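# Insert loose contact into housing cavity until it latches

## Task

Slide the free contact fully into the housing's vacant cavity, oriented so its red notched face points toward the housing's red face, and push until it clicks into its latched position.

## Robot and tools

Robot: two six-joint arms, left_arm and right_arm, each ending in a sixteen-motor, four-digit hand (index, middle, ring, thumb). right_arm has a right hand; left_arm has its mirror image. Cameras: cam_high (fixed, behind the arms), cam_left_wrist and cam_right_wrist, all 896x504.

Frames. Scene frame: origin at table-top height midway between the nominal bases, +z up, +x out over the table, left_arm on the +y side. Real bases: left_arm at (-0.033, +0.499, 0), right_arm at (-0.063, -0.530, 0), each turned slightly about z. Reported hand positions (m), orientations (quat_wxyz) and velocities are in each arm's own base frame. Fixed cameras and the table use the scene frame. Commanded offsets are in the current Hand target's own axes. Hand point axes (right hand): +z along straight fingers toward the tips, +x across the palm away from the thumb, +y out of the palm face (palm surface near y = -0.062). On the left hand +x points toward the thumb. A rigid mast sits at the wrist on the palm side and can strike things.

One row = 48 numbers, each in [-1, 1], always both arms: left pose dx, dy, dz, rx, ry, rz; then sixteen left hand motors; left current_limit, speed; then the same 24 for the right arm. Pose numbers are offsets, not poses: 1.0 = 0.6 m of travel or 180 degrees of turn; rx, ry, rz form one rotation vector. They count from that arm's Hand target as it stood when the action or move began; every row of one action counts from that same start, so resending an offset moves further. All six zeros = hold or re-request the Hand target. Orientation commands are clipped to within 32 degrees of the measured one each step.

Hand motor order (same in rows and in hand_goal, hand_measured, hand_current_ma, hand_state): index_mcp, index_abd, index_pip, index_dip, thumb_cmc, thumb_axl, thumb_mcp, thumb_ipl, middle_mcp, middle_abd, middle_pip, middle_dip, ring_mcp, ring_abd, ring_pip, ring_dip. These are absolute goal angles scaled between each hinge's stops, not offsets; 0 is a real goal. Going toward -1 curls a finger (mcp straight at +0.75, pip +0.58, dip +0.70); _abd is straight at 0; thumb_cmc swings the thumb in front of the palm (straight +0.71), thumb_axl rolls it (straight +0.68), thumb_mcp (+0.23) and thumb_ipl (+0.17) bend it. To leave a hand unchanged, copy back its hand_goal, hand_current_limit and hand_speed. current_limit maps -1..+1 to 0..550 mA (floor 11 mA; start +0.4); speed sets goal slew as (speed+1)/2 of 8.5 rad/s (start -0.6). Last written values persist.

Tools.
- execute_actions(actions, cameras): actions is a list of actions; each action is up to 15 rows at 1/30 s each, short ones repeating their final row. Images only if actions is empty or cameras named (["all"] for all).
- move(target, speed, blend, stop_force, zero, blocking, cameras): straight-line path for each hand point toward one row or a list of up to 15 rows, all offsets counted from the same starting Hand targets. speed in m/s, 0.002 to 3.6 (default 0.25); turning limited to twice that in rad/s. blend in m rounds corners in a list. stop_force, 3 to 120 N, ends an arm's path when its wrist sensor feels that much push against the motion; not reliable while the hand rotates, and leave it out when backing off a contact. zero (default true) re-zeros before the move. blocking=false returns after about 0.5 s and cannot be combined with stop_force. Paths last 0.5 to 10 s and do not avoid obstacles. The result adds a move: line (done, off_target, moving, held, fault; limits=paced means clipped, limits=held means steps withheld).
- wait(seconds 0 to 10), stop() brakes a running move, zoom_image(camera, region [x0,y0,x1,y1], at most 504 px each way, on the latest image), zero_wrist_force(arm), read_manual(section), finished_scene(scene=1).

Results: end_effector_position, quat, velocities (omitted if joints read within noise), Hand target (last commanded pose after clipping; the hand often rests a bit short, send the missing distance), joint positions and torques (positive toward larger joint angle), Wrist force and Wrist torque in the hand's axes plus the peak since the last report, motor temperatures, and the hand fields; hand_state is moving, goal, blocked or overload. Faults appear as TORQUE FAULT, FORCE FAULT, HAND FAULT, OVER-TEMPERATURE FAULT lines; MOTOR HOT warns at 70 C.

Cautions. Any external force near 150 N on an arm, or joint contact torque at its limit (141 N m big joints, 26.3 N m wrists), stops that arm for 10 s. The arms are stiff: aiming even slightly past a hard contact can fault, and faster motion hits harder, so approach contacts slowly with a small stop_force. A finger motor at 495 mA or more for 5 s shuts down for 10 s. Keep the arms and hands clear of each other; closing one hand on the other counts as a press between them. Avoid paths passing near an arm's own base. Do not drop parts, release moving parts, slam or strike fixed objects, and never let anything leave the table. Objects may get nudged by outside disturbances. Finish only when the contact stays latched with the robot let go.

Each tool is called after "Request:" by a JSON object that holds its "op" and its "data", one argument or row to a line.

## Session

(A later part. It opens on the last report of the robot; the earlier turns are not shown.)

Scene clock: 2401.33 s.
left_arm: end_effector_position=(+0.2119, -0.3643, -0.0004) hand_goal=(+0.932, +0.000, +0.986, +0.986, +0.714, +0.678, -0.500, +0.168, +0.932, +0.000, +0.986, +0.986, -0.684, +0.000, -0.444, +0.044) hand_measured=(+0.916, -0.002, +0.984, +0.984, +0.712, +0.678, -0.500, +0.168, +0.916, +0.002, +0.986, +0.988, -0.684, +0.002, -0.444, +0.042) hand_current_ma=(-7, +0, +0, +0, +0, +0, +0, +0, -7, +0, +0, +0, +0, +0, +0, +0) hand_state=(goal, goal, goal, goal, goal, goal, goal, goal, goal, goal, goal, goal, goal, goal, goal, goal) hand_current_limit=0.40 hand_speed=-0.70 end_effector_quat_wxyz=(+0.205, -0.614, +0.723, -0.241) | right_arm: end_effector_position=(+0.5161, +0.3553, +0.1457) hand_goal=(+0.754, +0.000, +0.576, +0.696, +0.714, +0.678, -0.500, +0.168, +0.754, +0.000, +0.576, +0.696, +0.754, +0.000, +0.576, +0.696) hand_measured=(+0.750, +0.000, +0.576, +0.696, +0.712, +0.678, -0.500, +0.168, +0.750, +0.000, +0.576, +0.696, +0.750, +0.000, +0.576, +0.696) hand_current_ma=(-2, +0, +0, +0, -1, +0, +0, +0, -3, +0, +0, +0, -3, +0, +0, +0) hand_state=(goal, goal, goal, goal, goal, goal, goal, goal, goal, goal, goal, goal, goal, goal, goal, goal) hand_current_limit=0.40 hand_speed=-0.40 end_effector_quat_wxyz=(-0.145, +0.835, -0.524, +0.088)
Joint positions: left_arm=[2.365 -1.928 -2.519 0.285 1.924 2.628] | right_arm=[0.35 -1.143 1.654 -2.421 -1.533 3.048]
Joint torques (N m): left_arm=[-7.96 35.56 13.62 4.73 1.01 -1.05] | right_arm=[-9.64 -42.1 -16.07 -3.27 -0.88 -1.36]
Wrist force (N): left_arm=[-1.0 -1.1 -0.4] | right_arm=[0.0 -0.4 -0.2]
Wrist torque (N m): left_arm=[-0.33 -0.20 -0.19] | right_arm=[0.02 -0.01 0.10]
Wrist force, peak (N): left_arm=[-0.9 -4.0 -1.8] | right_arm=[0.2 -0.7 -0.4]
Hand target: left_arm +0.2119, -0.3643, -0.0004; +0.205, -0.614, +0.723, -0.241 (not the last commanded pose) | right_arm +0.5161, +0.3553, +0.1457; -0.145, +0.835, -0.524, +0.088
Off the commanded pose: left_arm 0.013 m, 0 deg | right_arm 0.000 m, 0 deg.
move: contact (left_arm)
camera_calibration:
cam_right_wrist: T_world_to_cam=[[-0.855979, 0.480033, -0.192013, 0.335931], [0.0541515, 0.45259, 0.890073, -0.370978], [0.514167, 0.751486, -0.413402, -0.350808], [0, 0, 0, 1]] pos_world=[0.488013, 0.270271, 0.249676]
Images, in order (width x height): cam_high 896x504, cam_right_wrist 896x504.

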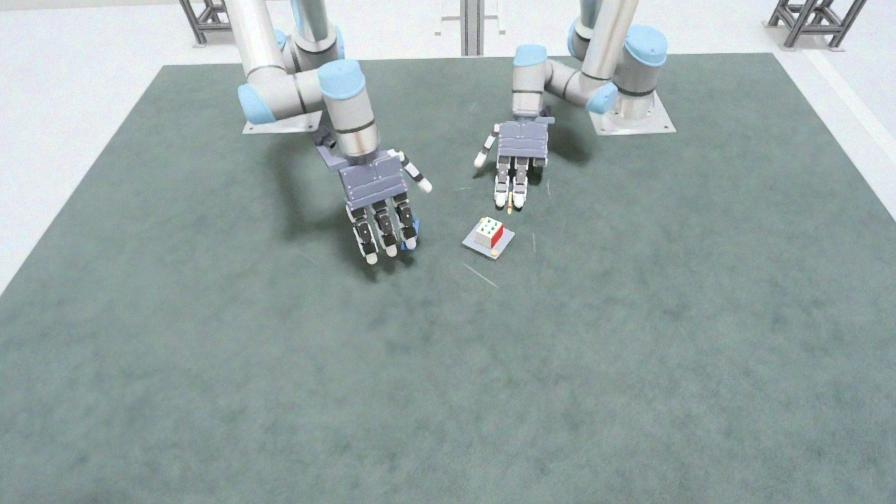

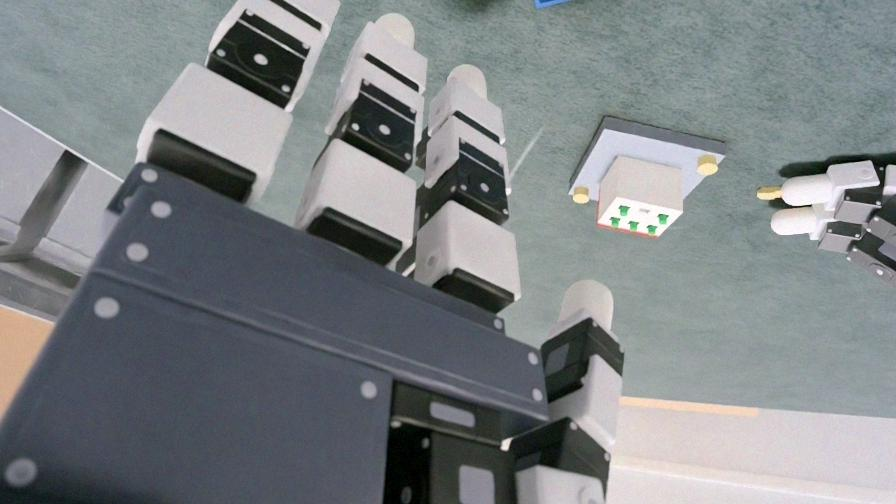

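Request:
{"op": "move", "data": {
  "target": [
    [0,-0.1003,-0.1331,0,0,0,0.9315,0,0.986,0.986,0.714,0.678,-0.5,0.168,0.9315,0,0.986,0.986,-0.684,0,-0.444,0.044,0.4,-0.7,0,0,0,0,0,0,0.754,0,0.576,0.696,0.714,0.678,-0.5,0.168,0.754,0,0.576,0.696,0.754,0,0.576,0.696,0.4,-0.4],
    [0,-0.1103,-0.1431,0,0,0,0.9315,0,0.986,0.986,0.714,0.678,-0.5,0.168,0.9315,0,0.986,0.986,0.9315,0,0.986,0.986,0.4,-0.5,0,0,0,0,0,0,0.754,0,0.576,0.696,0.714,0.678,-0.5,0.168,0.754,0,0.576,0.696,0.754,0,0.576,0.696,0.4,-0.4],
    [0,-0.0183,-0.0243,0,0,0,0.9315,0,0.986,0.986,0.714,0.678,-0.5,0.168,0.9315,0,0.986,0.986,0.9315,0,0.986,0.986,0.4,-0.7,0,0,0,0,0,0,0.754,0,0.576,0.696,0.714,0.678,-0.5,0.168,0.754,0,0.576,0.696,0.754,0,0.576,0.696,0.4,-0.4]
  ],
  "speed": 0.08
}}

Request:
{"op": "move", "data": {
  "target": [0,0.0361,0.0479,0,0,0,0.9315,0,0.986,0.986,0.714,0.678,-0.5,0.168,0.9315,0,0.986,0.986,0.9315,0,0.986,0.986,0.4,-0.7,0,0,0,0,0,0,0.754,0,0.576,0.696,0.714,0.678,-0.5,0.168,0.754,0,0.576,0.696,0.754,0,0.576,0.696,0.4,-0.4],
  "cameras": ["cam_high","cam_right_wrist"],
  "speed": 0.01,
  "stop_force": 3
}}

Request:
{"op": "zoom_image", "data": {
  "camera": "cam_high",
  "region": [460, 170, 560, 240]
}}

Request:
{"op": "zoom_image", "data": {
  "camera": "cam_right_wrist",
  "region": [720, 140, 896, 240]
}}

Scene clock: 2419.57 s.
left_arm: end_effector_position=(+0.2119, -0.3644, +0.0178) hand_goal=(+0.932, +0.000, +0.986, +0.986, +0.714, +0.678, -0.500, +0.168, +0.932, +0.000, +0.986, +0.986, +0.932, +0.000, +0.986, +0.986) hand_measured=(+0.916, -0.002, +0.984, +0.984, +0.712, +0.678, -0.500, +0.168, +0.916, +0.002, +0.986, +0.988, +0.914, +0.002, +0.980, +0.982) hand_current_ma=(-7, +0, +0, +0, +0, +0, +0, +0, -7, +0, +0, +0, -9, +0, -1, +0) hand_state=(goal, goal, goal, goal, goal, goal, goal, goal, goal, goal, goal, goal, goal, goal, goal, goal) hand_current_limit=0.40 hand_speed=-0.70 end_effector_quat_wxyz=(+0.205, -0.614, +0.723, -0.241) | right_arm: end_effector_position=(+0.5161, +0.3553, +0.1457) hand_goal=(+0.754, +0.000, +0.576, +0.696, +0.714, +0.678, -0.500, +0.168, +0.754, +0.000, +0.576, +0.696, +0.754, +0.000, +0.576, +0.696) hand_measured=(+0.750, +0.000, +0.576, +0.696, +0.712, +0.678, -0.500, +0.168, +0.750, +0.000, +0.576, +0.696, +0.750, +0.000, +0.576, +0.696) hand_current_ma=(-2, +0, +0, +0, -1, +0, +0, +0, -3, +0, +0, +0, -3, +0, +0, +0) hand_state=(goal, goal, goal, goal, goal, goal, goal, goal, goal, goal, goal, goal, goal, goal, goal, goal) hand_current_limit=0.40 hand_speed=-0.40 end_effector_quat_wxyz=(-0.145, +0.835, -0.524, +0.088)
Joint positions: left_arm=[2.365 -1.858 -2.514 0.209 1.924 2.628] | right_arm=[0.35 -1.143 1.654 -2.421 -1.533 3.048]
Joint torques (N m): left_arm=[-6.2 22.8 15.72 4.83 -0.26 1.48] | right_arm=[-8.49 -43.3 -17.4 -3.01 -0.84 -1.49]
Wrist force (N): left_arm=[-1.2 -0.8 0.3] | right_arm=[0.2 -0.2 -0.4]
Wrist torque (N m): left_arm=[-0.42 -0.12 -0.19] | right_arm=[0.06 -0.03 0.12]
Wrist force, peak (N): left_arm=[-1.2 -1.7 -0.4] | right_arm=[0.3 -0.6 -0.5]
Hand target: left_arm +0.2119, -0.3644, +0.0178; +0.205, -0.614, +0.723, -0.241 | right_arm +0.5161, +0.3553, +0.1457; -0.145, +0.835, -0.524, +0.088
Off the commanded pose: left_arm 0.000 m, 0 deg | right_arm 0.000 m, 0 deg.
move: done

Scene clock: 2423.07 s.
left_arm: end_effector_position=(+0.2119, -0.3644, -0.0049) hand_goal=(+0.932, +0.000, +0.986, +0.986, +0.714, +0.678, -0.500, +0.168, +0.932, +0.000, +0.986, +0.986, +0.932, +0.000, +0.986, +0.986) hand_measured=(+0.932, -0.002, +0.988, +0.984, +0.712, +0.678, -0.500, +0.168, +0.930, +0.002, +0.988, +0.988, +0.930, +0.002, +0.988, +0.982) hand_current_ma=(+0, +0, +0, +0, +0, +0, +0, +0, +0, +0, +0, +0, +0, +0, +0, +0) hand_state=(goal, goal, goal, goal, goal, goal, goal, goal, goal, goal, goal, goal, goal, goal, goal, goal) hand_current_limit=0.40 hand_speed=-0.70 end_effector_quat_wxyz=(+0.205, -0.614, +0.723, -0.241) | right_arm: end_effector_position=(+0.5161, +0.3553, +0.1457) hand_goal=(+0.754, +0.000, +0.576, +0.696, +0.714, +0.678, -0.500, +0.168, +0.754, +0.000, +0.576, +0.696, +0.754, +0.000, +0.576, +0.696) hand_measured=(+0.750, +0.000, +0.576, +0.696, +0.712, +0.678, -0.500, +0.168, +0.750, +0.000, +0.576, +0.696, +0.750, +0.000, +0.576, +0.696) hand_current_ma=(-2, +0, +0, +0, -1, +0, +0, +0, -3, +0, +0, +0, -3, +0, +0, +0) hand_state=(goal, goal, goal, goal, goal, goal, goal, goal, goal, goal, goal, goal, goal, goal, goal, goal) hand_current_limit=0.40 hand_speed=-0.40 end_effector_quat_wxyz=(-0.145, +0.835, -0.524, +0.088)
Joint positions: left_arm=[2.365 -1.946 -2.52 0.303 1.924 2.628] | right_arm=[0.35 -1.143 1.654 -2.421 -1.533 3.048]
Joint torques (N m): left_arm=[-6.59 35.75 12.6 4.59 0.49 -1.22] | right_arm=[-9.71 -43.35 -15.53 -3.11 -0.7 -1.37]
Wrist force (N): left_arm=[-1.1 -1.5 -0.3] | right_arm=[0.1 -0.4 -0.3]
Wrist torque (N m): left_arm=[-0.33 -0.16 -0.16] | right_arm=[0.03 -0.02 0.11]
Wrist force, peak (N): left_arm=[-0.8 -2.1 -3.0] | right_arm=[0.2 -0.6 -0.5]
Hand target: left_arm +0.2119, -0.3644, -0.0049; +0.205, -0.614, +0.723, -0.241 (not the last commanded pose) | right_arm +0.5161, +0.3553, +0.1457; -0.145, +0.835, -0.524, +0.088
Off the commanded pose: left_arm 0.013 m, 0 deg | right_arm 0.000 m, 0 deg.
move: contact (left_arm)
camera_calibration:
cam_right_wrist: T_world_to_cam=[[-0.855979, 0.480033, -0.192013, 0.335931], [0.0541515, 0.45259, 0.890073, -0.370978], [0.514167, 0.751486, -0.413402, -0.350808], [0, 0, 0, 1]] pos_world=[0.488013, 0.270271, 0.249676]
Images, in order (width x height): cam_high 896x504, cam_right_wrist 896x504.

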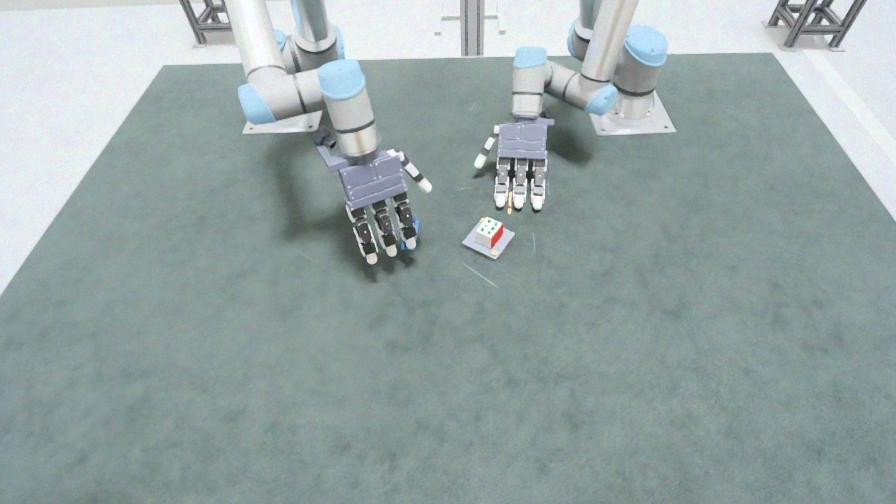

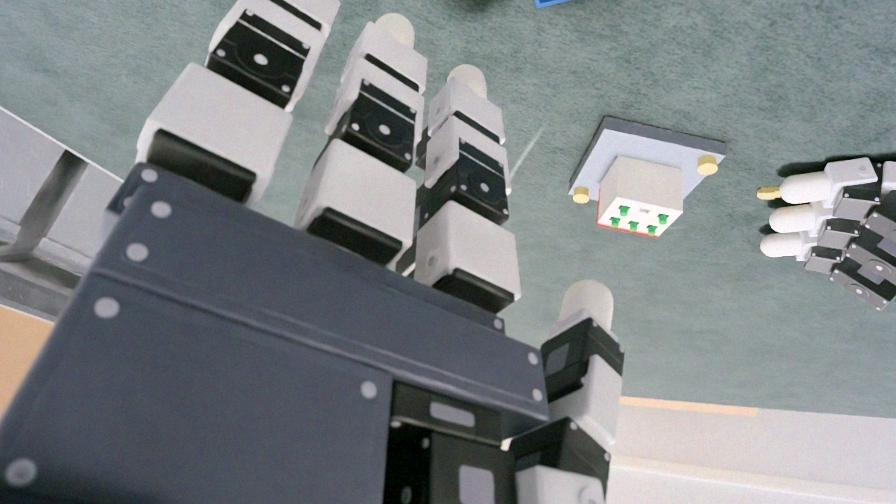

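Scaled by 5.040 from the camera's 896x504 image, which has a finer 1280x720 frame.

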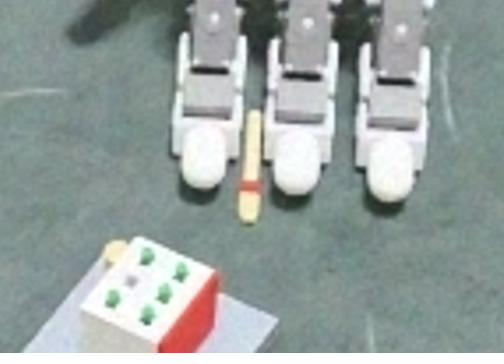

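Scaled by 2.864 from the camera's 896x504 image, which has a finer 1280x720 frame.

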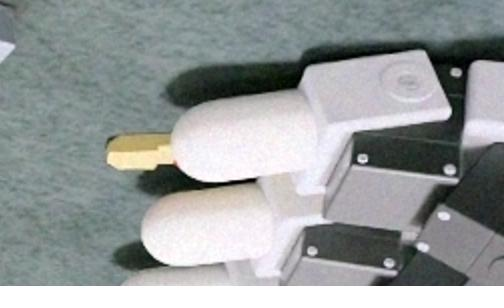

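Request:
{"op": "move", "data": {
  "target": [
    [0,0,0,0,0,0,0.932,-0.06,0.986,0.986,0.714,0.678,-0.5,0.168,0.932,0.06,0.986,0.986,0.932,0,0.986,0.986,0.4,-0.95,0,0,0,0,0,0,0.754,0,0.576,0.696,0.714,0.678,-0.5,0.168,0.754,0,0.576,0.696,0.754,0,0.576,0.696,0.4,-0.4],
    [0,0,0,0,0,0,0.932,-0.16,0.986,0.986,0.714,0.678,-0.5,0.168,0.932,0.16,0.986,0.986,0.932,0,0.986,0.986,0.4,-0.95,0,0,0,0,0,0,0.754,0,0.576,0.696,0.714,0.678,-0.5,0.168,0.754,0,0.576,0.696,0.754,0,0.576,0.696,0.4,-0.4]
  ],
  "cameras": ["cam_high","cam_right_wrist"]
}}

Request:
{"op": "zoom_image", "data": {
  "camera": "cam_high",
  "region": [480, 180, 540, 220]
}}

Request:
{"op": "zoom_image", "data": {
  "camera": "cam_right_wrist",
  "region": [720, 140, 896, 240]
}}

Scene clock: 2431.63 s.
left_arm: end_effector_position=(+0.2119, -0.3644, -0.0049) hand_goal=(+0.932, -0.160, +0.986, +0.986, +0.714, +0.678, -0.500, +0.168, +0.932, +0.160, +0.986, +0.986, +0.932, +0.000, +0.986, +0.986) hand_measured=(+0.934, -0.068, +0.988, +0.984, +0.712, +0.678, -0.500, +0.168, +0.932, +0.078, +0.988, +0.988, +0.930, +0.002, +0.988, +0.982) hand_current_ma=(+0, +126, +0, +0, +0, +0, +0, +0, +0, -103, +0, +0, +0, +0, +0, +0) hand_state=(goal, moving, goal, goal, goal, goal, goal, goal, goal, moving, goal, goal, goal, goal, goal, goal) hand_current_limit=0.40 hand_speed=-0.95 end_effector_quat_wxyz=(+0.205, -0.614, +0.723, -0.241) | right_arm: end_effector_position=(+0.5161, +0.3553, +0.1457) hand_goal=(+0.754, +0.000, +0.576, +0.696, +0.714, +0.678, -0.500, +0.168, +0.754, +0.000, +0.576, +0.696, +0.754, +0.000, +0.576, +0.696) hand_measured=(+0.750, +0.000, +0.576, +0.696, +0.712, +0.678, -0.500, +0.168, +0.750, +0.000, +0.576, +0.696, +0.750, +0.000, +0.576, +0.696) hand_current_ma=(-2, +0, +0, +0, -1, +0, +0, +0, -3, +0, +0, +0, -3, +0, +0, +0) hand_state=(goal, goal, goal, goal, goal, goal, goal, goal, goal, goal, goal, goal, goal, goal, goal, goal) hand_current_limit=0.40 hand_speed=-0.40 end_effector_quat_wxyz=(-0.145, +0.835, -0.524, +0.088)
Joint positions: left_arm=[2.365 -1.946 -2.52 0.303 1.924 2.628] | right_arm=[0.35 -1.143 1.654 -2.421 -1.533 3.048]
Joint torques (N m): left_arm=[1.27 33.07 11.31 3.63 0.41 -0.5] | right_arm=[-8.98 -42.22 -17.05 -3.02 -0.7 -1.1]
Wrist force (N): left_arm=[-1.1 -1.9 -1.5] | right_arm=[0.4 -0.4 -0.2]
Wrist torque (N m): left_arm=[-0.17 -0.17 -0.17] | right_arm=[0.02 -0.06 0.14]
Wrist force, peak (N): left_arm=[-1.0 -2.2 -1.5] | right_arm=[0.3 -0.7 -0.4]
Hand target: left_arm +0.2119, -0.3644, -0.0049; +0.205, -0.614, +0.723, -0.241 | right_arm +0.5161, +0.3553, +0.1457; -0.145, +0.835, -0.524, +0.088
Off the commanded pose: left_arm 0.000 m, 0 deg | right_arm 0.000 m, 0 deg.
move: done
camera_calibration:
cam_right_wrist: T_world_to_cam=[[-0.855979, 0.480033, -0.192013, 0.335931], [0.0541515, 0.45259, 0.890073, -0.370978], [0.514167, 0.751486, -0.413402, -0.350808], [0, 0, 0, 1]] pos_world=[0.488013, 0.270271, 0.249676]
Images, in order (width x height): cam_high 896x504, cam_right_wrist 896x504.

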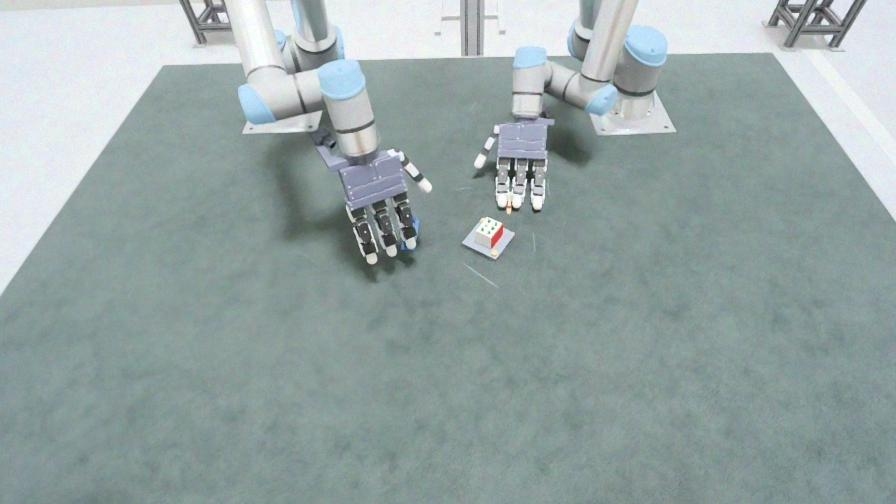

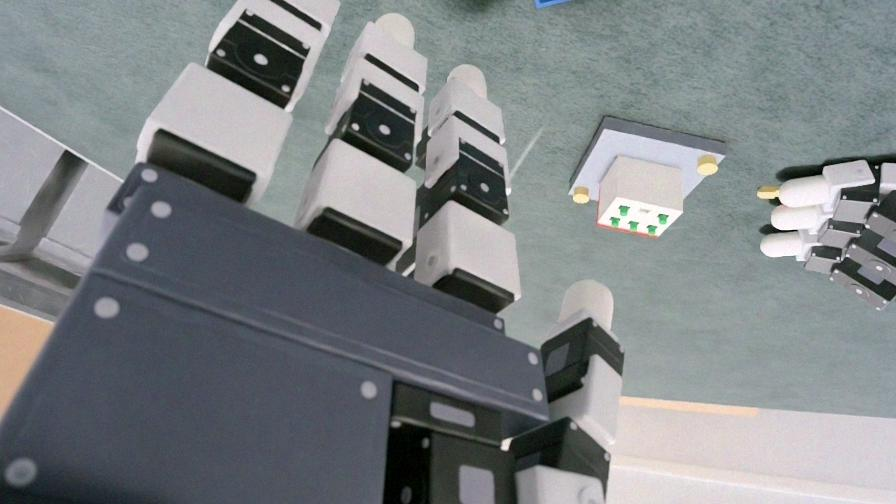

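Scaled by 8.400 from the camera's 896x504 image, which has a finer 1280x720 frame.

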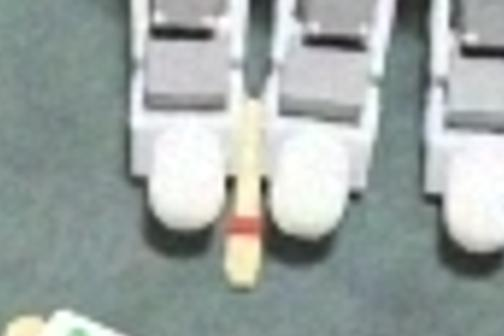

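Scaled by 2.864 from the camera's 896x504 image, which has a finer 1280x720 frame.

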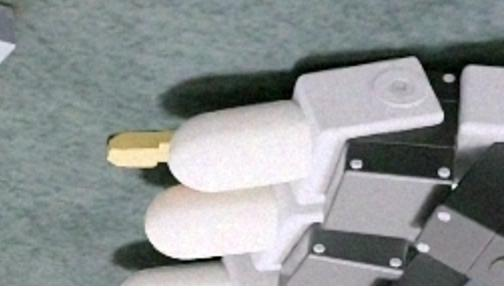

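Request:
{"op": "move", "data": {
  "target": [
    [0,0,0,0,0,0,0.932,-0.2,0.986,0.986,0.714,0.678,-0.5,0.168,0.932,0.2,0.986,0.986,0.932,0,0.986,0.986,0.4,-0.95,0,0,0,0,0,0,0.754,0,0.576,0.696,0.714,0.678,-0.5,0.168,0.754,0,0.576,0.696,0.754,0,0.576,0.696,0.4,-0.4],
    [0,-0.00502,-0.00666,0,0,0,0.932,-0.2,0.986,0.986,0.714,0.678,-0.5,0.168,0.932,0.2,0.986,0.986,0.932,0,0.986,0.986,0.4,-0.95,0,0,0,0,0,0,0.754,0,0.576,0.696,0.714,0.678,-0.5,0.168,0.754,0,0.576,0.696,0.754,0,0.576,0.696,0.4,-0.4]
  ],
  "cameras": ["cam_high","cam_right_wrist"],
  "speed": 0.006
}}

Request:
{"op": "zoom_image", "data": {
  "camera": "cam_high",
  "region": [480, 180, 540, 220]
}}

Request:
{"op": "zoom_image", "data": {
  "camera": "cam_right_wrist",
  "region": [720, 140, 896, 240]
}}

Scene clock: 2440.03 s.
left_arm: end_effector_position=(+0.2119, -0.3644, +0.0001) hand_goal=(+0.932, -0.200, +0.986, +0.986, +0.714, +0.678, -0.500, +0.168, +0.932, +0.200, +0.986, +0.986, +0.932, +0.000, +0.986, +0.986) hand_measured=(+0.918, -0.094, +0.984, +0.984, +0.712, +0.678, -0.500, +0.168, +0.934, +0.130, +0.996, +0.986, +0.926, +0.002, +0.986, +0.982) hand_current_ma=(-5, +157, +0, +0, +0, +0, +0, +0, +0, -74, +2, +0, -1, +0, +0, +0) hand_state=(goal, blocked, goal, goal, goal, goal, goal, goal, goal, blocked, goal, goal, goal, goal, goal, goal) hand_current_limit=0.40 hand_speed=-0.95 end_effector_quat_wxyz=(+0.205, -0.615, +0.723, -0.241) | right_arm: end_effector_position=(+0.5161, +0.3553, +0.1457) hand_goal=(+0.754, +0.000, +0.576, +0.696, +0.714, +0.678, -0.500, +0.168, +0.754, +0.000, +0.576, +0.696, +0.754, +0.000, +0.576, +0.696) hand_measured=(+0.750, +0.000, +0.576, +0.696, +0.712, +0.678, -0.500, +0.168, +0.750, +0.000, +0.576, +0.696, +0.750, +0.000, +0.576, +0.696) hand_current_ma=(-2, +0, +0, +0, -1, +0, +0, +0, -3, +0, +0, +0, -3, +0, +0, +0) hand_state=(goal, goal, goal, goal, goal, goal, goal, goal, goal, goal, goal, goal, goal, goal, goal, goal) hand_current_limit=0.40 hand_speed=-0.40 end_effector_quat_wxyz=(-0.145, +0.835, -0.524, +0.088)
Joint positions: left_arm=[2.365 -1.926 -2.519 0.282 1.924 2.628] | right_arm=[0.35 -1.143 1.654 -2.421 -1.533 3.048]
Joint torques (N m): left_arm=[8.15 22.86 13.8 3.56 -0.07 0.99] | right_arm=[-8.38 -44 -16.91 -3.21 -0.89 -1.12]
Wrist force (N): left_arm=[-1.0 -0.7 0.2] | right_arm=[0.1 -0.4 -0.4]
Wrist torque (N m): left_arm=[-0.41 -0.15 -0.16] | right_arm=[0.04 -0.01 0.11]
Wrist force, peak (N): left_arm=[-0.8 -2.8 -2.1] | right_arm=[0.3 -0.7 -0.4]
Hand target: left_arm +0.2119, -0.3644, +0.0001; +0.205, -0.614, +0.723, -0.241 | right_arm +0.5161, +0.3553, +0.1457; -0.145, +0.835, -0.524, +0.088
Off the commanded pose: left_arm 0.000 m, 0 deg | right_arm 0.000 m, 0 deg.
move: done
camera_calibration:
cam_right_wrist: T_world_to_cam=[[-0.855979, 0.480033, -0.192013, 0.335931], [0.0541515, 0.45259, 0.890073, -0.370978], [0.514167, 0.751486, -0.413402, -0.350808], [0, 0, 0, 1]] pos_world=[0.488013, 0.270271, 0.249676]
Images, in order (width x height): cam_high 896x504, cam_right_wrist 896x504.

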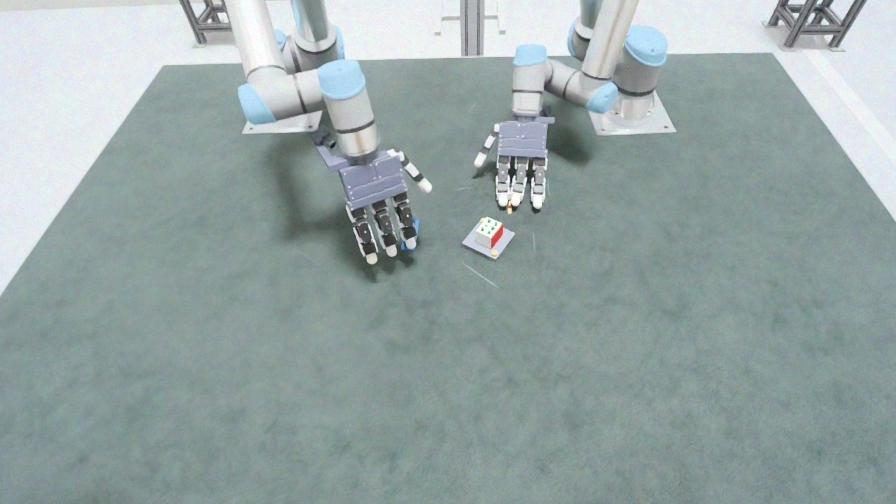

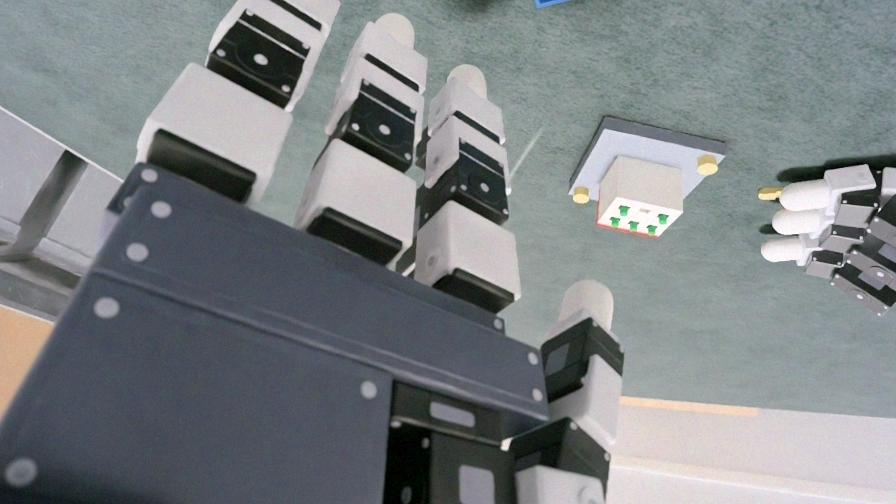

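Scaled by 8.400 from the camera's 896x504 image, which has a finer 1280x720 frame.

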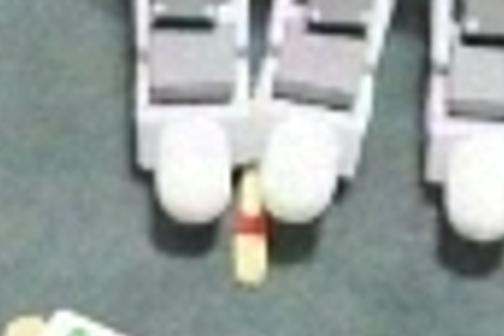

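Scaled by 2.864 from the camera's 896x504 image, which has a finer 1280x720 frame.

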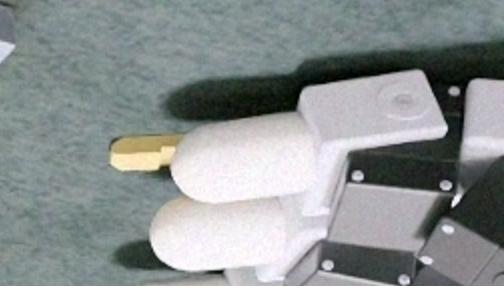

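Request:
{"op": "move", "data": {
  "target": [
    [0,0,0,0,0,0,0.932,0,0.986,0.986,0.714,0.678,-0.5,0.168,0.932,0,0.986,0.986,0.932,0,0.986,0.986,0.4,-0.7,0,0,0,0,0,0,0.754,0,0.576,0.696,0.714,0.678,-0.5,0.168,0.754,0,0.576,0.696,0.754,0,0.576,0.696,0.4,-0.4],
    [0,-0.1304,-0.173,0,0,0,0.932,0,0.986,0.986,0.714,0.678,-0.5,0.168,0.932,0,0.986,0.986,0.932,0,0.986,0.986,0.4,-0.7,0,0,0,0,0,0,0.754,0,0.576,0.696,0.714,0.678,-0.5,0.168,0.754,0,0.576,0.696,0.754,0,0.576,0.696,0.4,-0.4],
    [0,0.15,-0.25,0,0,0,0.822,0.2,0.986,0.986,0.714,0.678,-0.5,0.168,0.99,0,0.986,0.986,0.822,-0.2,0.986,0.986,0.4,-0.7,0,0,0,0,0,0,0.754,0,0.576,0.696,0.714,0.678,-0.5,0.168,0.754,0,0.576,0.696,0.754,0,0.576,0.696,0.4,-0.4]
  ],
  "cameras": ["cam_high","cam_right_wrist"],
  "speed": 0.12
}}

Request:
{"op": "zoom_image", "data": {
  "camera": "cam_high",
  "region": [490, 180, 530, 220]
}}

Request:
{"op": "zoom_image", "data": {
  "camera": "cam_right_wrist",
  "region": [740, 170, 880, 210]
}}

Scene clock: 2510.17 s.
left_arm: end_effector_position=(+0.0520, -0.3383, +0.0661) hand_goal=(+0.822, +0.200, +0.986, +0.986, +0.714, +0.678, -0.500, +0.168, +0.990, +0.000, +0.986, +0.986, +0.822, -0.200, +0.986, +0.986) hand_measured=(+0.818, +0.196, +0.982, +0.984, +0.712, +0.678, -0.500, +0.168, +0.972, +0.002, +0.986, +0.986, +0.816, -0.196, +0.986, +0.982) hand_current_ma=(-1, +0, +0, +0, +0, +0, +0, +0, -9, +0, +0, +0, -1, +0, +0, +0) hand_state=(goal, goal, goal, goal, goal, goal, goal, goal, goal, goal, goal, goal, goal, goal, goal, goal) hand_current_limit=0.40 hand_speed=-0.70 end_effector_quat_wxyz=(+0.205, -0.615, +0.723, -0.241) | right_arm: end_effector_position=(+0.5161, +0.3553, +0.1457) hand_goal=(+0.754, +0.000, +0.576, +0.696, +0.714, +0.678, -0.500, +0.168, +0.754, +0.000, +0.576, +0.696, +0.754, +0.000, +0.576, +0.696) hand_measured=(+0.750, +0.000, +0.576, +0.696, +0.712, +0.678, -0.500, +0.168, +0.750, +0.000, +0.576, +0.696, +0.750, +0.000, +0.576, +0.696) hand_current_ma=(-2, +0, +0, +0, -1, +0, +0, +0, -3, +0, +0, +0, -3, +0, +0, +0) hand_state=(goal, goal, goal, goal, goal, goal, goal, goal, goal, goal, goal, goal, goal, goal, goal, goal) hand_current_limit=0.40 hand_speed=-0.40 end_effector_quat_wxyz=(-0.145, +0.835, -0.524, +0.088)
Joint positions: left_arm=[1.98 -1.472 -2.633 -0.222 2.1 2.247] | right_arm=[0.35 -1.143 1.654 -2.421 -1.533 3.048]
Joint torques (N m): left_arm=[-0.24 21.55 19.38 4.69 -1 -1.31] | right_arm=[-9.27 -43.43 -17.3 -3 -1.02 -1.28]
Wrist force (N): left_arm=[-1.4 -0.8 -0.1] | right_arm=[0.3 -0.3 -0.4]
Wrist torque (N m): left_arm=[-0.32 -0.16 -0.37] | right_arm=[0.06 -0.03 0.13]
Wrist force, peak (N): left_arm=[-1.2 -2.1 0.1] | right_arm=[0.4 -0.6 -0.6]
Hand target: left_arm +0.0520, -0.3383, +0.0661; +0.205, -0.614, +0.723, -0.241 | right_arm +0.5161, +0.3553, +0.1457; -0.145, +0.835, -0.524, +0.088
Off the commanded pose: left_arm 0.000 m, 0 deg | right_arm 0.000 m, 0 deg.
move: done
camera_calibration:
cam_right_wrist: T_world_to_cam=[[-0.855979, 0.480033, -0.192013, 0.335931], [0.0541515, 0.45259, 0.890073, -0.370978], [0.514167, 0.751486, -0.413402, -0.350808], [0, 0, 0, 1]] pos_world=[0.488013, 0.270271, 0.249676]
Images, in order (width x height): cam_high 896x504, cam_right_wrist 896x504.

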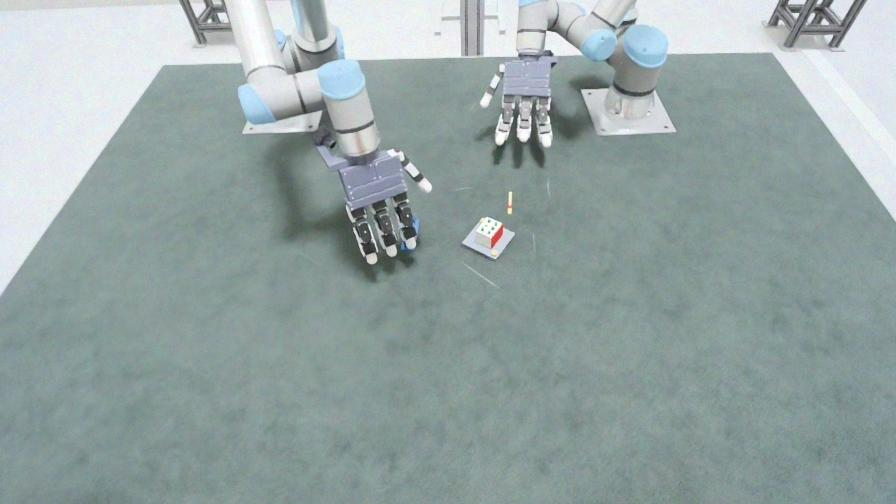

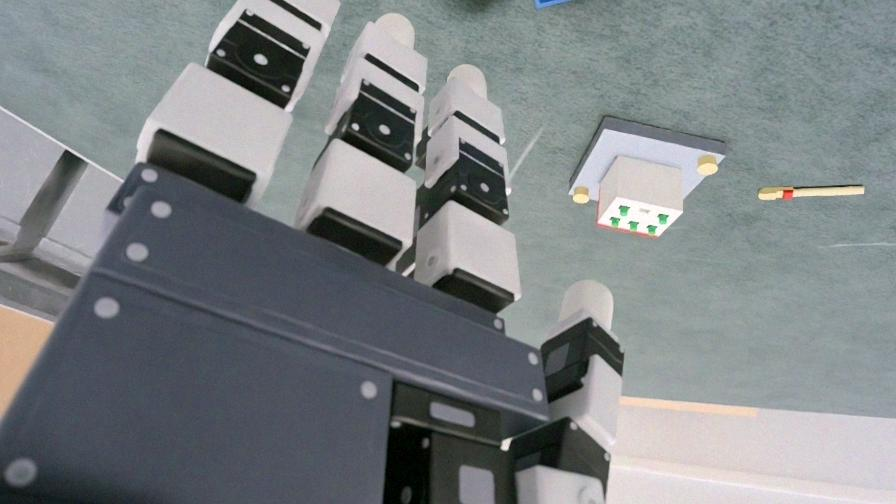

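Scaled by 12.600 from the camera's 896x504 image, which has a finer 1280x720 frame.

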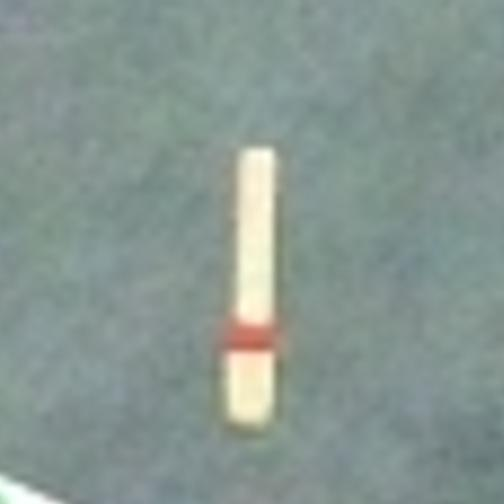

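Scaled by 3.600 from the camera's 896x504 image, which has a finer 1280x720 frame.

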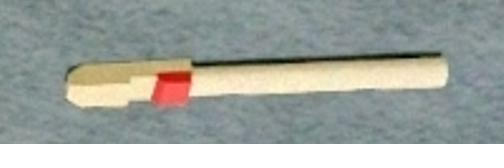

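Request:
{"op": "move", "data": {
  "target": [-0.2105,-0.475,0.1618,0,0.29421,0.39043,0.822,0.2,0.986,0.986,0.714,0.678,-0.5,0.168,0.99,0,0.986,0.986,0.822,-0.2,0.986,0.986,0.4,-0.7,0,0,0,0,0,0,0.754,0,0.576,0.696,0.714,0.678,-0.5,0.168,0.754,0,0.576,0.696,0.754,0,0.576,0.696,0.4,-0.4],
  "cameras": ["cam_high","cam_right_wrist"],
  "speed": 0.2
}}

Scene clock: 2548.83 s.
left_arm: end_effector_position=(+0.3548, -0.2597, +0.1594) hand_goal=(+0.822, +0.200, +0.986, +0.986, +0.714, +0.678, -0.500, +0.168, +0.990, +0.000, +0.986, +0.986, +0.822, -0.200, +0.986, +0.986) hand_measured=(+0.816, +0.196, +0.982, +0.984, +0.712, +0.678, -0.500, +0.168, +0.972, +0.002, +0.986, +0.986, +0.816, -0.196, +0.986, +0.982) hand_current_ma=(-1, +0, +0, +0, +0, +0, +0, +0, -9, +0, +0, +0, -1, +0, +0, +0) hand_state=(goal, goal, goal, goal, goal, goal, goal, goal, goal, goal, goal, goal, goal, goal, goal, goal) hand_current_limit=0.40 hand_speed=-0.70 end_effector_quat_wxyz=(-0.021, +0.059, +0.946, -0.317) | right_arm: end_effector_position=(+0.5161, +0.3553, +0.1457) hand_goal=(+0.754, +0.000, +0.576, +0.696, +0.714, +0.678, -0.500, +0.168, +0.754, +0.000, +0.576, +0.696, +0.754, +0.000, +0.576, +0.696) hand_measured=(+0.750, +0.000, +0.576, +0.696, +0.712, +0.678, -0.500, +0.168, +0.750, +0.000, +0.576, +0.696, +0.750, +0.000, +0.576, +0.696) hand_current_ma=(-2, +0, +0, +0, -1, +0, +0, +0, -3, +0, +0, +0, -3, +0, +0, +0) hand_state=(goal, goal, goal, goal, goal, goal, goal, goal, goal, goal, goal, goal, goal, goal, goal, goal) hand_current_limit=0.40 hand_speed=-0.40 end_effector_quat_wxyz=(-0.145, +0.835, -0.524, +0.088)
Joint positions: left_arm=[2.992 -1.502 -2.158 -1.038 0.925 4.684] | right_arm=[0.35 -1.143 1.654 -2.421 -1.533 3.048]
Joint torques (N m): left_arm=[-10.76 29.12 18.72 1.76 -1.42 1.35] | right_arm=[-9.14 -43.52 -17.15 -2.96 -0.95 -1.33]
Wrist force (N): left_arm=[-1.1 -0.3 0.2] | right_arm=[0.2 -0.7 -0.3]
Wrist torque (N m): left_arm=[-0.33 -0.10 -0.20] | right_arm=[0.00 -0.03 0.11]
Wrist force, peak (N): left_arm=[-1.7 -0.5 0.1] | right_arm=[0.5 -0.7 -0.3]
Hand target: left_arm +0.3548, -0.2597, +0.1594; -0.021, +0.060, +0.946, -0.316 | right_arm +0.5161, +0.3553, +0.1457; -0.145, +0.835, -0.524, +0.088
Off the commanded pose: left_arm 0.000 m, 0 deg | right_arm 0.000 m, 0 deg.
move: done
camera_calibration:
cam_right_wrist: T_world_to_cam=[[-0.855979, 0.480033, -0.192013, 0.335931], [0.0541515, 0.45259, 0.890073, -0.370978], [0.514167, 0.751486, -0.413402, -0.350808], [0, 0, 0, 1]] pos_world=[0.488013, 0.270271, 0.249676]
Images, in order (width x height): cam_high 896x504, cam_right_wrist 896x504.

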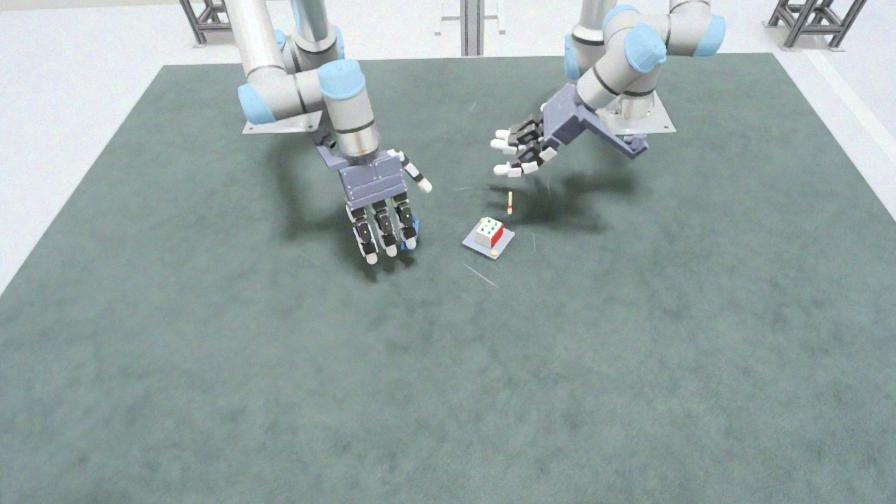

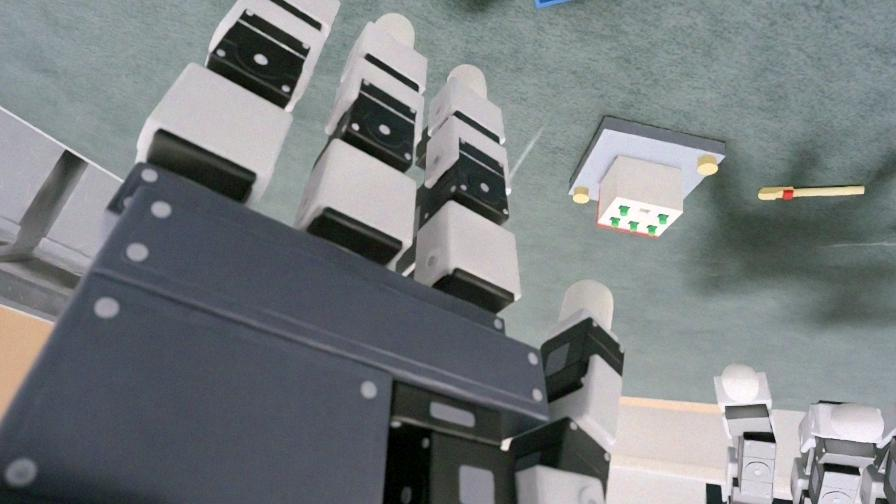

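Request:
{"op": "move", "data": {
  "target": [-0.0033,0.11893,0.1491,0,0,0,0.822,0.25,0.986,0.986,0.714,0.678,-0.5,0.168,0.99,0,0.986,0.986,0.822,-0.13,0.986,0.986,0.4,-0.7,0,0,0,0,0,0,0.754,0,0.576,0.696,0.714,0.678,-0.5,0.168,0.754,0,0.576,0.696,0.754,0,0.576,0.696,0.4,-0.4],
  "cameras": ["cam_high","cam_right_wrist"],
  "speed": 0.08
}}

Request:
{"op": "zoom_image", "data": {
  "camera": "cam_high",
  "region": [470, 170, 550, 230]
}}

Request:
{"op": "zoom_image", "data": {
  "camera": "cam_right_wrist",
  "region": [700, 150, 896, 290]
}}

Scene clock: 2562.87 s.
left_arm: end_effector_position=(+0.3569, -0.2567, +0.0450) hand_goal=(+0.822, +0.250, +0.986, +0.986, +0.714, +0.678, -0.500, +0.168, +0.990, +0.000, +0.986, +0.986, +0.822, -0.130, +0.986, +0.986) hand_measured=(+0.816, +0.246, +0.982, +0.984, +0.712, +0.678, -0.500, +0.168, +0.972, +0.002, +0.986, +0.986, +0.816, -0.132, +0.986, +0.982) hand_current_ma=(-1, +0, +0, +0, +0, +0, +0, +0, -8, +0, +0, +0, -1, +0, +0, +0) hand_state=(goal, goal, goal, goal, goal, goal, goal, goal, goal, goal, goal, goal, goal, goal, goal, goal) hand_current_limit=0.40 hand_speed=-0.70 end_effector_quat_wxyz=(-0.021, +0.060, +0.946, -0.316) | right_arm: end_effector_position=(+0.5161, +0.3553, +0.1457) hand_goal=(+0.754, +0.000, +0.576, +0.696, +0.714, +0.678, -0.500, +0.168, +0.754, +0.000, +0.576, +0.696, +0.754, +0.000, +0.576, +0.696) hand_measured=(+0.750, +0.000, +0.576, +0.696, +0.712, +0.678, -0.500, +0.168, +0.750, +0.000, +0.576, +0.696, +0.750, +0.000, +0.576, +0.696) hand_current_ma=(-2, +0, +0, +0, -1, +0, +0, +0, -3, +0, +0, +0, -3, +0, +0, +0) hand_state=(goal, goal, goal, goal, goal, goal, goal, goal, goal, goal, goal, goal, goal, goal, goal, goal) hand_current_limit=0.40 hand_speed=-0.40 end_effector_quat_wxyz=(-0.145, +0.835, -0.524, +0.088)
Joint positions: left_arm=[3 -1.723 -2.306 -0.675 0.925 4.694] | right_arm=[0.35 -1.143 1.654 -2.421 -1.533 3.048]
Joint torques (N m): left_arm=[-6.71 30.5 19.92 2.7 -1.7 -1.44] | right_arm=[-9.5 -42.6 -17.37 -2.88 -1.16 -1.16]
Wrist force (N): left_arm=[-1.5 -0.7 0.3] | right_arm=[0.2 -0.4 -0.4]
Wrist torque (N m): left_arm=[-0.38 -0.08 -0.31] | right_arm=[0.03 -0.03 0.12]
Wrist force, peak (N): left_arm=[-1.8 -0.4 0.0] | right_arm=[0.4 -0.6 -0.4]
Hand target: left_arm +0.3569, -0.2568, +0.0450; -0.021, +0.060, +0.946, -0.316 | right_arm +0.5161, +0.3553, +0.1457; -0.145, +0.835, -0.524, +0.088
Off the commanded pose: left_arm 0.000 m, 0 deg | right_arm 0.000 m, 0 deg.
move: done
camera_calibration:
cam_right_wrist: T_world_to_cam=[[-0.855979, 0.480033, -0.192013, 0.335931], [0.0541515, 0.45259, 0.890073, -0.370978], [0.514167, 0.751486, -0.413402, -0.350808], [0, 0, 0, 1]] pos_world=[0.488013, 0.270271, 0.249676]
Images, in order (width x height): cam_high 896x504, cam_right_wrist 896x504.

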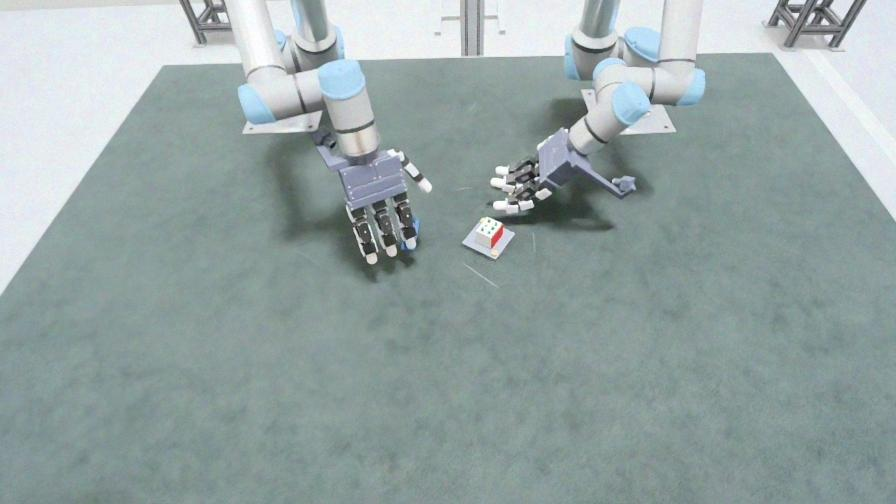

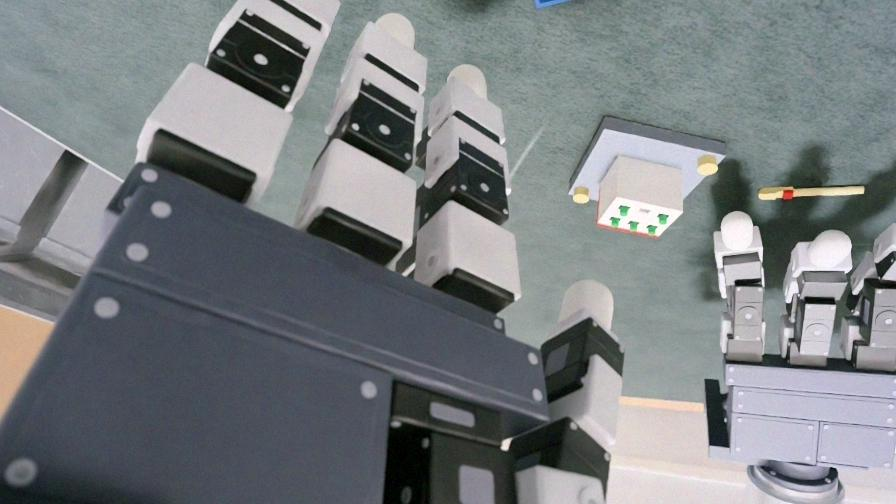

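Scaled by 6.300 from the camera's 896x504 image, which has a finer 1280x720 frame.

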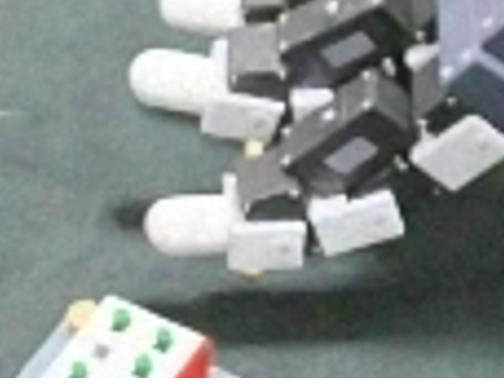

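Scaled by 2.571 from the camera's 896x504 image, which has a finer 1280x720 frame.

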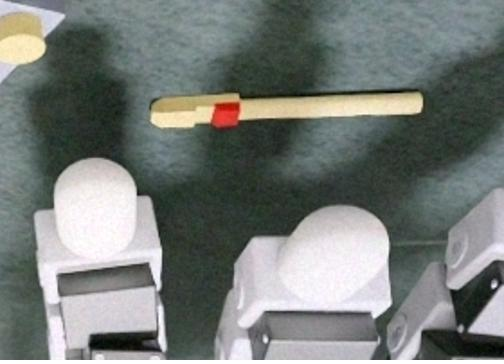

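Request:
{"op": "move", "data": {
  "target": [0,0.02909,0.0386,0,0,0,0.822,0.25,0.986,0.986,0.714,0.678,-0.5,0.168,0.99,0,0.986,0.986,0.822,-0.13,0.986,0.986,0.4,-0.7,0,0,0,0,0,0,0.754,0,0.576,0.696,0.714,0.678,-0.5,0.168,0.754,0,0.576,0.696,0.754,0,0.576,0.696,0.4,-0.4],
  "cameras": ["cam_high","cam_right_wrist"],
  "speed": 0.05
}}

Request:
{"op": "zoom_image", "data": {
  "camera": "cam_high",
  "region": [470, 170, 550, 230]
}}

Request:
{"op": "zoom_image", "data": {
  "camera": "cam_right_wrist",
  "region": [700, 150, 896, 290]
}}

Scene clock: 2574.77 s.
left_arm: end_effector_position=(+0.3568, -0.2568, +0.0159) hand_goal=(+0.822, +0.250, +0.986, +0.986, +0.714, +0.678, -0.500, +0.168, +0.990, +0.000, +0.986, +0.986, +0.822, -0.130, +0.986, +0.986) hand_measured=(+0.816, +0.246, +0.982, +0.984, +0.712, +0.678, -0.500, +0.168, +0.972, +0.002, +0.986, +0.986, +0.816, -0.132, +0.986, +0.982) hand_current_ma=(-1, +0, +0, +0, +0, +0, +0, +0, -8, +0, +0, +0, -1, +0, +0, +0) hand_state=(goal, goal, goal, goal, goal, goal, goal, goal, goal, goal, goal, goal, goal, goal, goal, goal) hand_current_limit=0.40 hand_speed=-0.70 end_effector_quat_wxyz=(-0.021, +0.060, +0.946, -0.316) | right_arm: end_effector_position=(+0.5161, +0.3553, +0.1457) hand_goal=(+0.754, +0.000, +0.576, +0.696, +0.714, +0.678, -0.500, +0.168, +0.754, +0.000, +0.576, +0.696, +0.754, +0.000, +0.576, +0.696) hand_measured=(+0.750, +0.000, +0.576, +0.696, +0.712, +0.678, -0.500, +0.168, +0.750, +0.000, +0.576, +0.696, +0.750, +0.000, +0.576, +0.696) hand_current_ma=(-2, +0, +0, +0, -1, +0, +0, +0, -3, +0, +0, +0, -3, +0, +0, +0) hand_state=(goal, goal, goal, goal, goal, goal, goal, goal, goal, goal, goal, goal, goal, goal, goal, goal) hand_current_limit=0.40 hand_speed=-0.40 end_effector_quat_wxyz=(-0.145, +0.835, -0.524, +0.088)
Joint positions: left_arm=[3 -1.797 -2.33 -0.576 0.925 4.694] | right_arm=[0.35 -1.143 1.654 -2.421 -1.533 3.048]
Joint torques (N m): left_arm=[7.28 35.22 18.81 1.24 -0.62 -1.35] | right_arm=[-10.84 -43.12 -15.87 -3.06 -1.3 -1.22]
Wrist force (N): left_arm=[-1.3 -0.7 0.2] | right_arm=[0.4 -0.4 -0.3]
Wrist torque (N m): left_arm=[-0.40 -0.08 -0.31] | right_arm=[0.02 -0.06 0.14]
Wrist force, peak (N): left_arm=[-1.5 -0.8 0.4] | right_arm=[0.3 -0.8 -0.4]
Hand target: left_arm +0.3569, -0.2568, +0.0160; -0.021, +0.060, +0.946, -0.316 | right_arm +0.5161, +0.3553, +0.1457; -0.145, +0.835, -0.524, +0.088
Off the commanded pose: left_arm 0.000 m, 0 deg | right_arm 0.000 m, 0 deg.
move: done
camera_calibration:
cam_right_wrist: T_world_to_cam=[[-0.855979, 0.480033, -0.192013, 0.335931], [0.0541515, 0.45259, 0.890073, -0.370978], [0.514167, 0.751486, -0.413402, -0.350808], [0, 0, 0, 1]] pos_world=[0.488013, 0.270271, 0.249676]
Images, in order (width x height): cam_high 896x504, cam_right_wrist 896x504.

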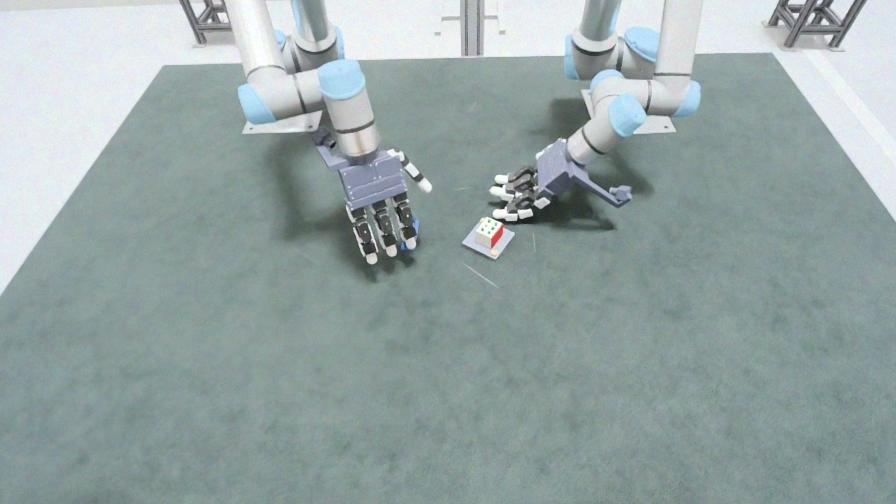

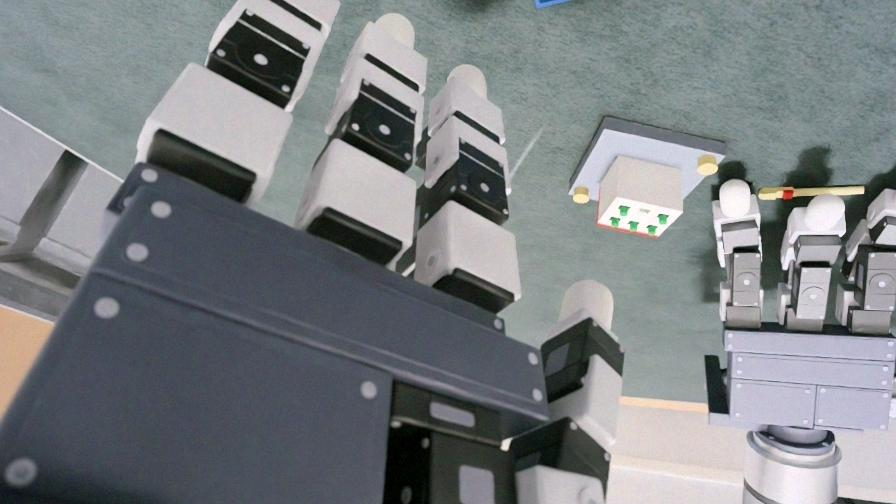

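Scaled by 6.300 from the camera's 896x504 image, which has a finer 1280x720 frame.

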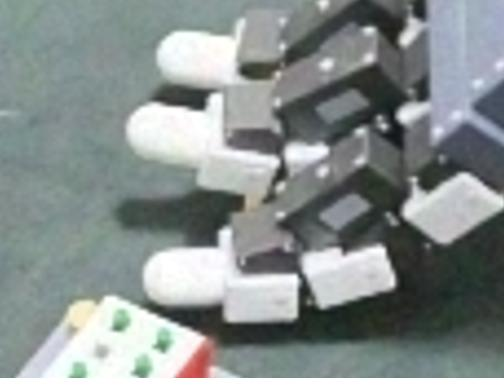

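Scaled by 2.571 from the camera's 896x504 image, which has a finer 1280x720 frame.

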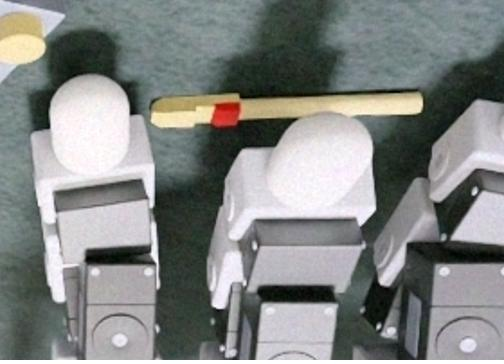

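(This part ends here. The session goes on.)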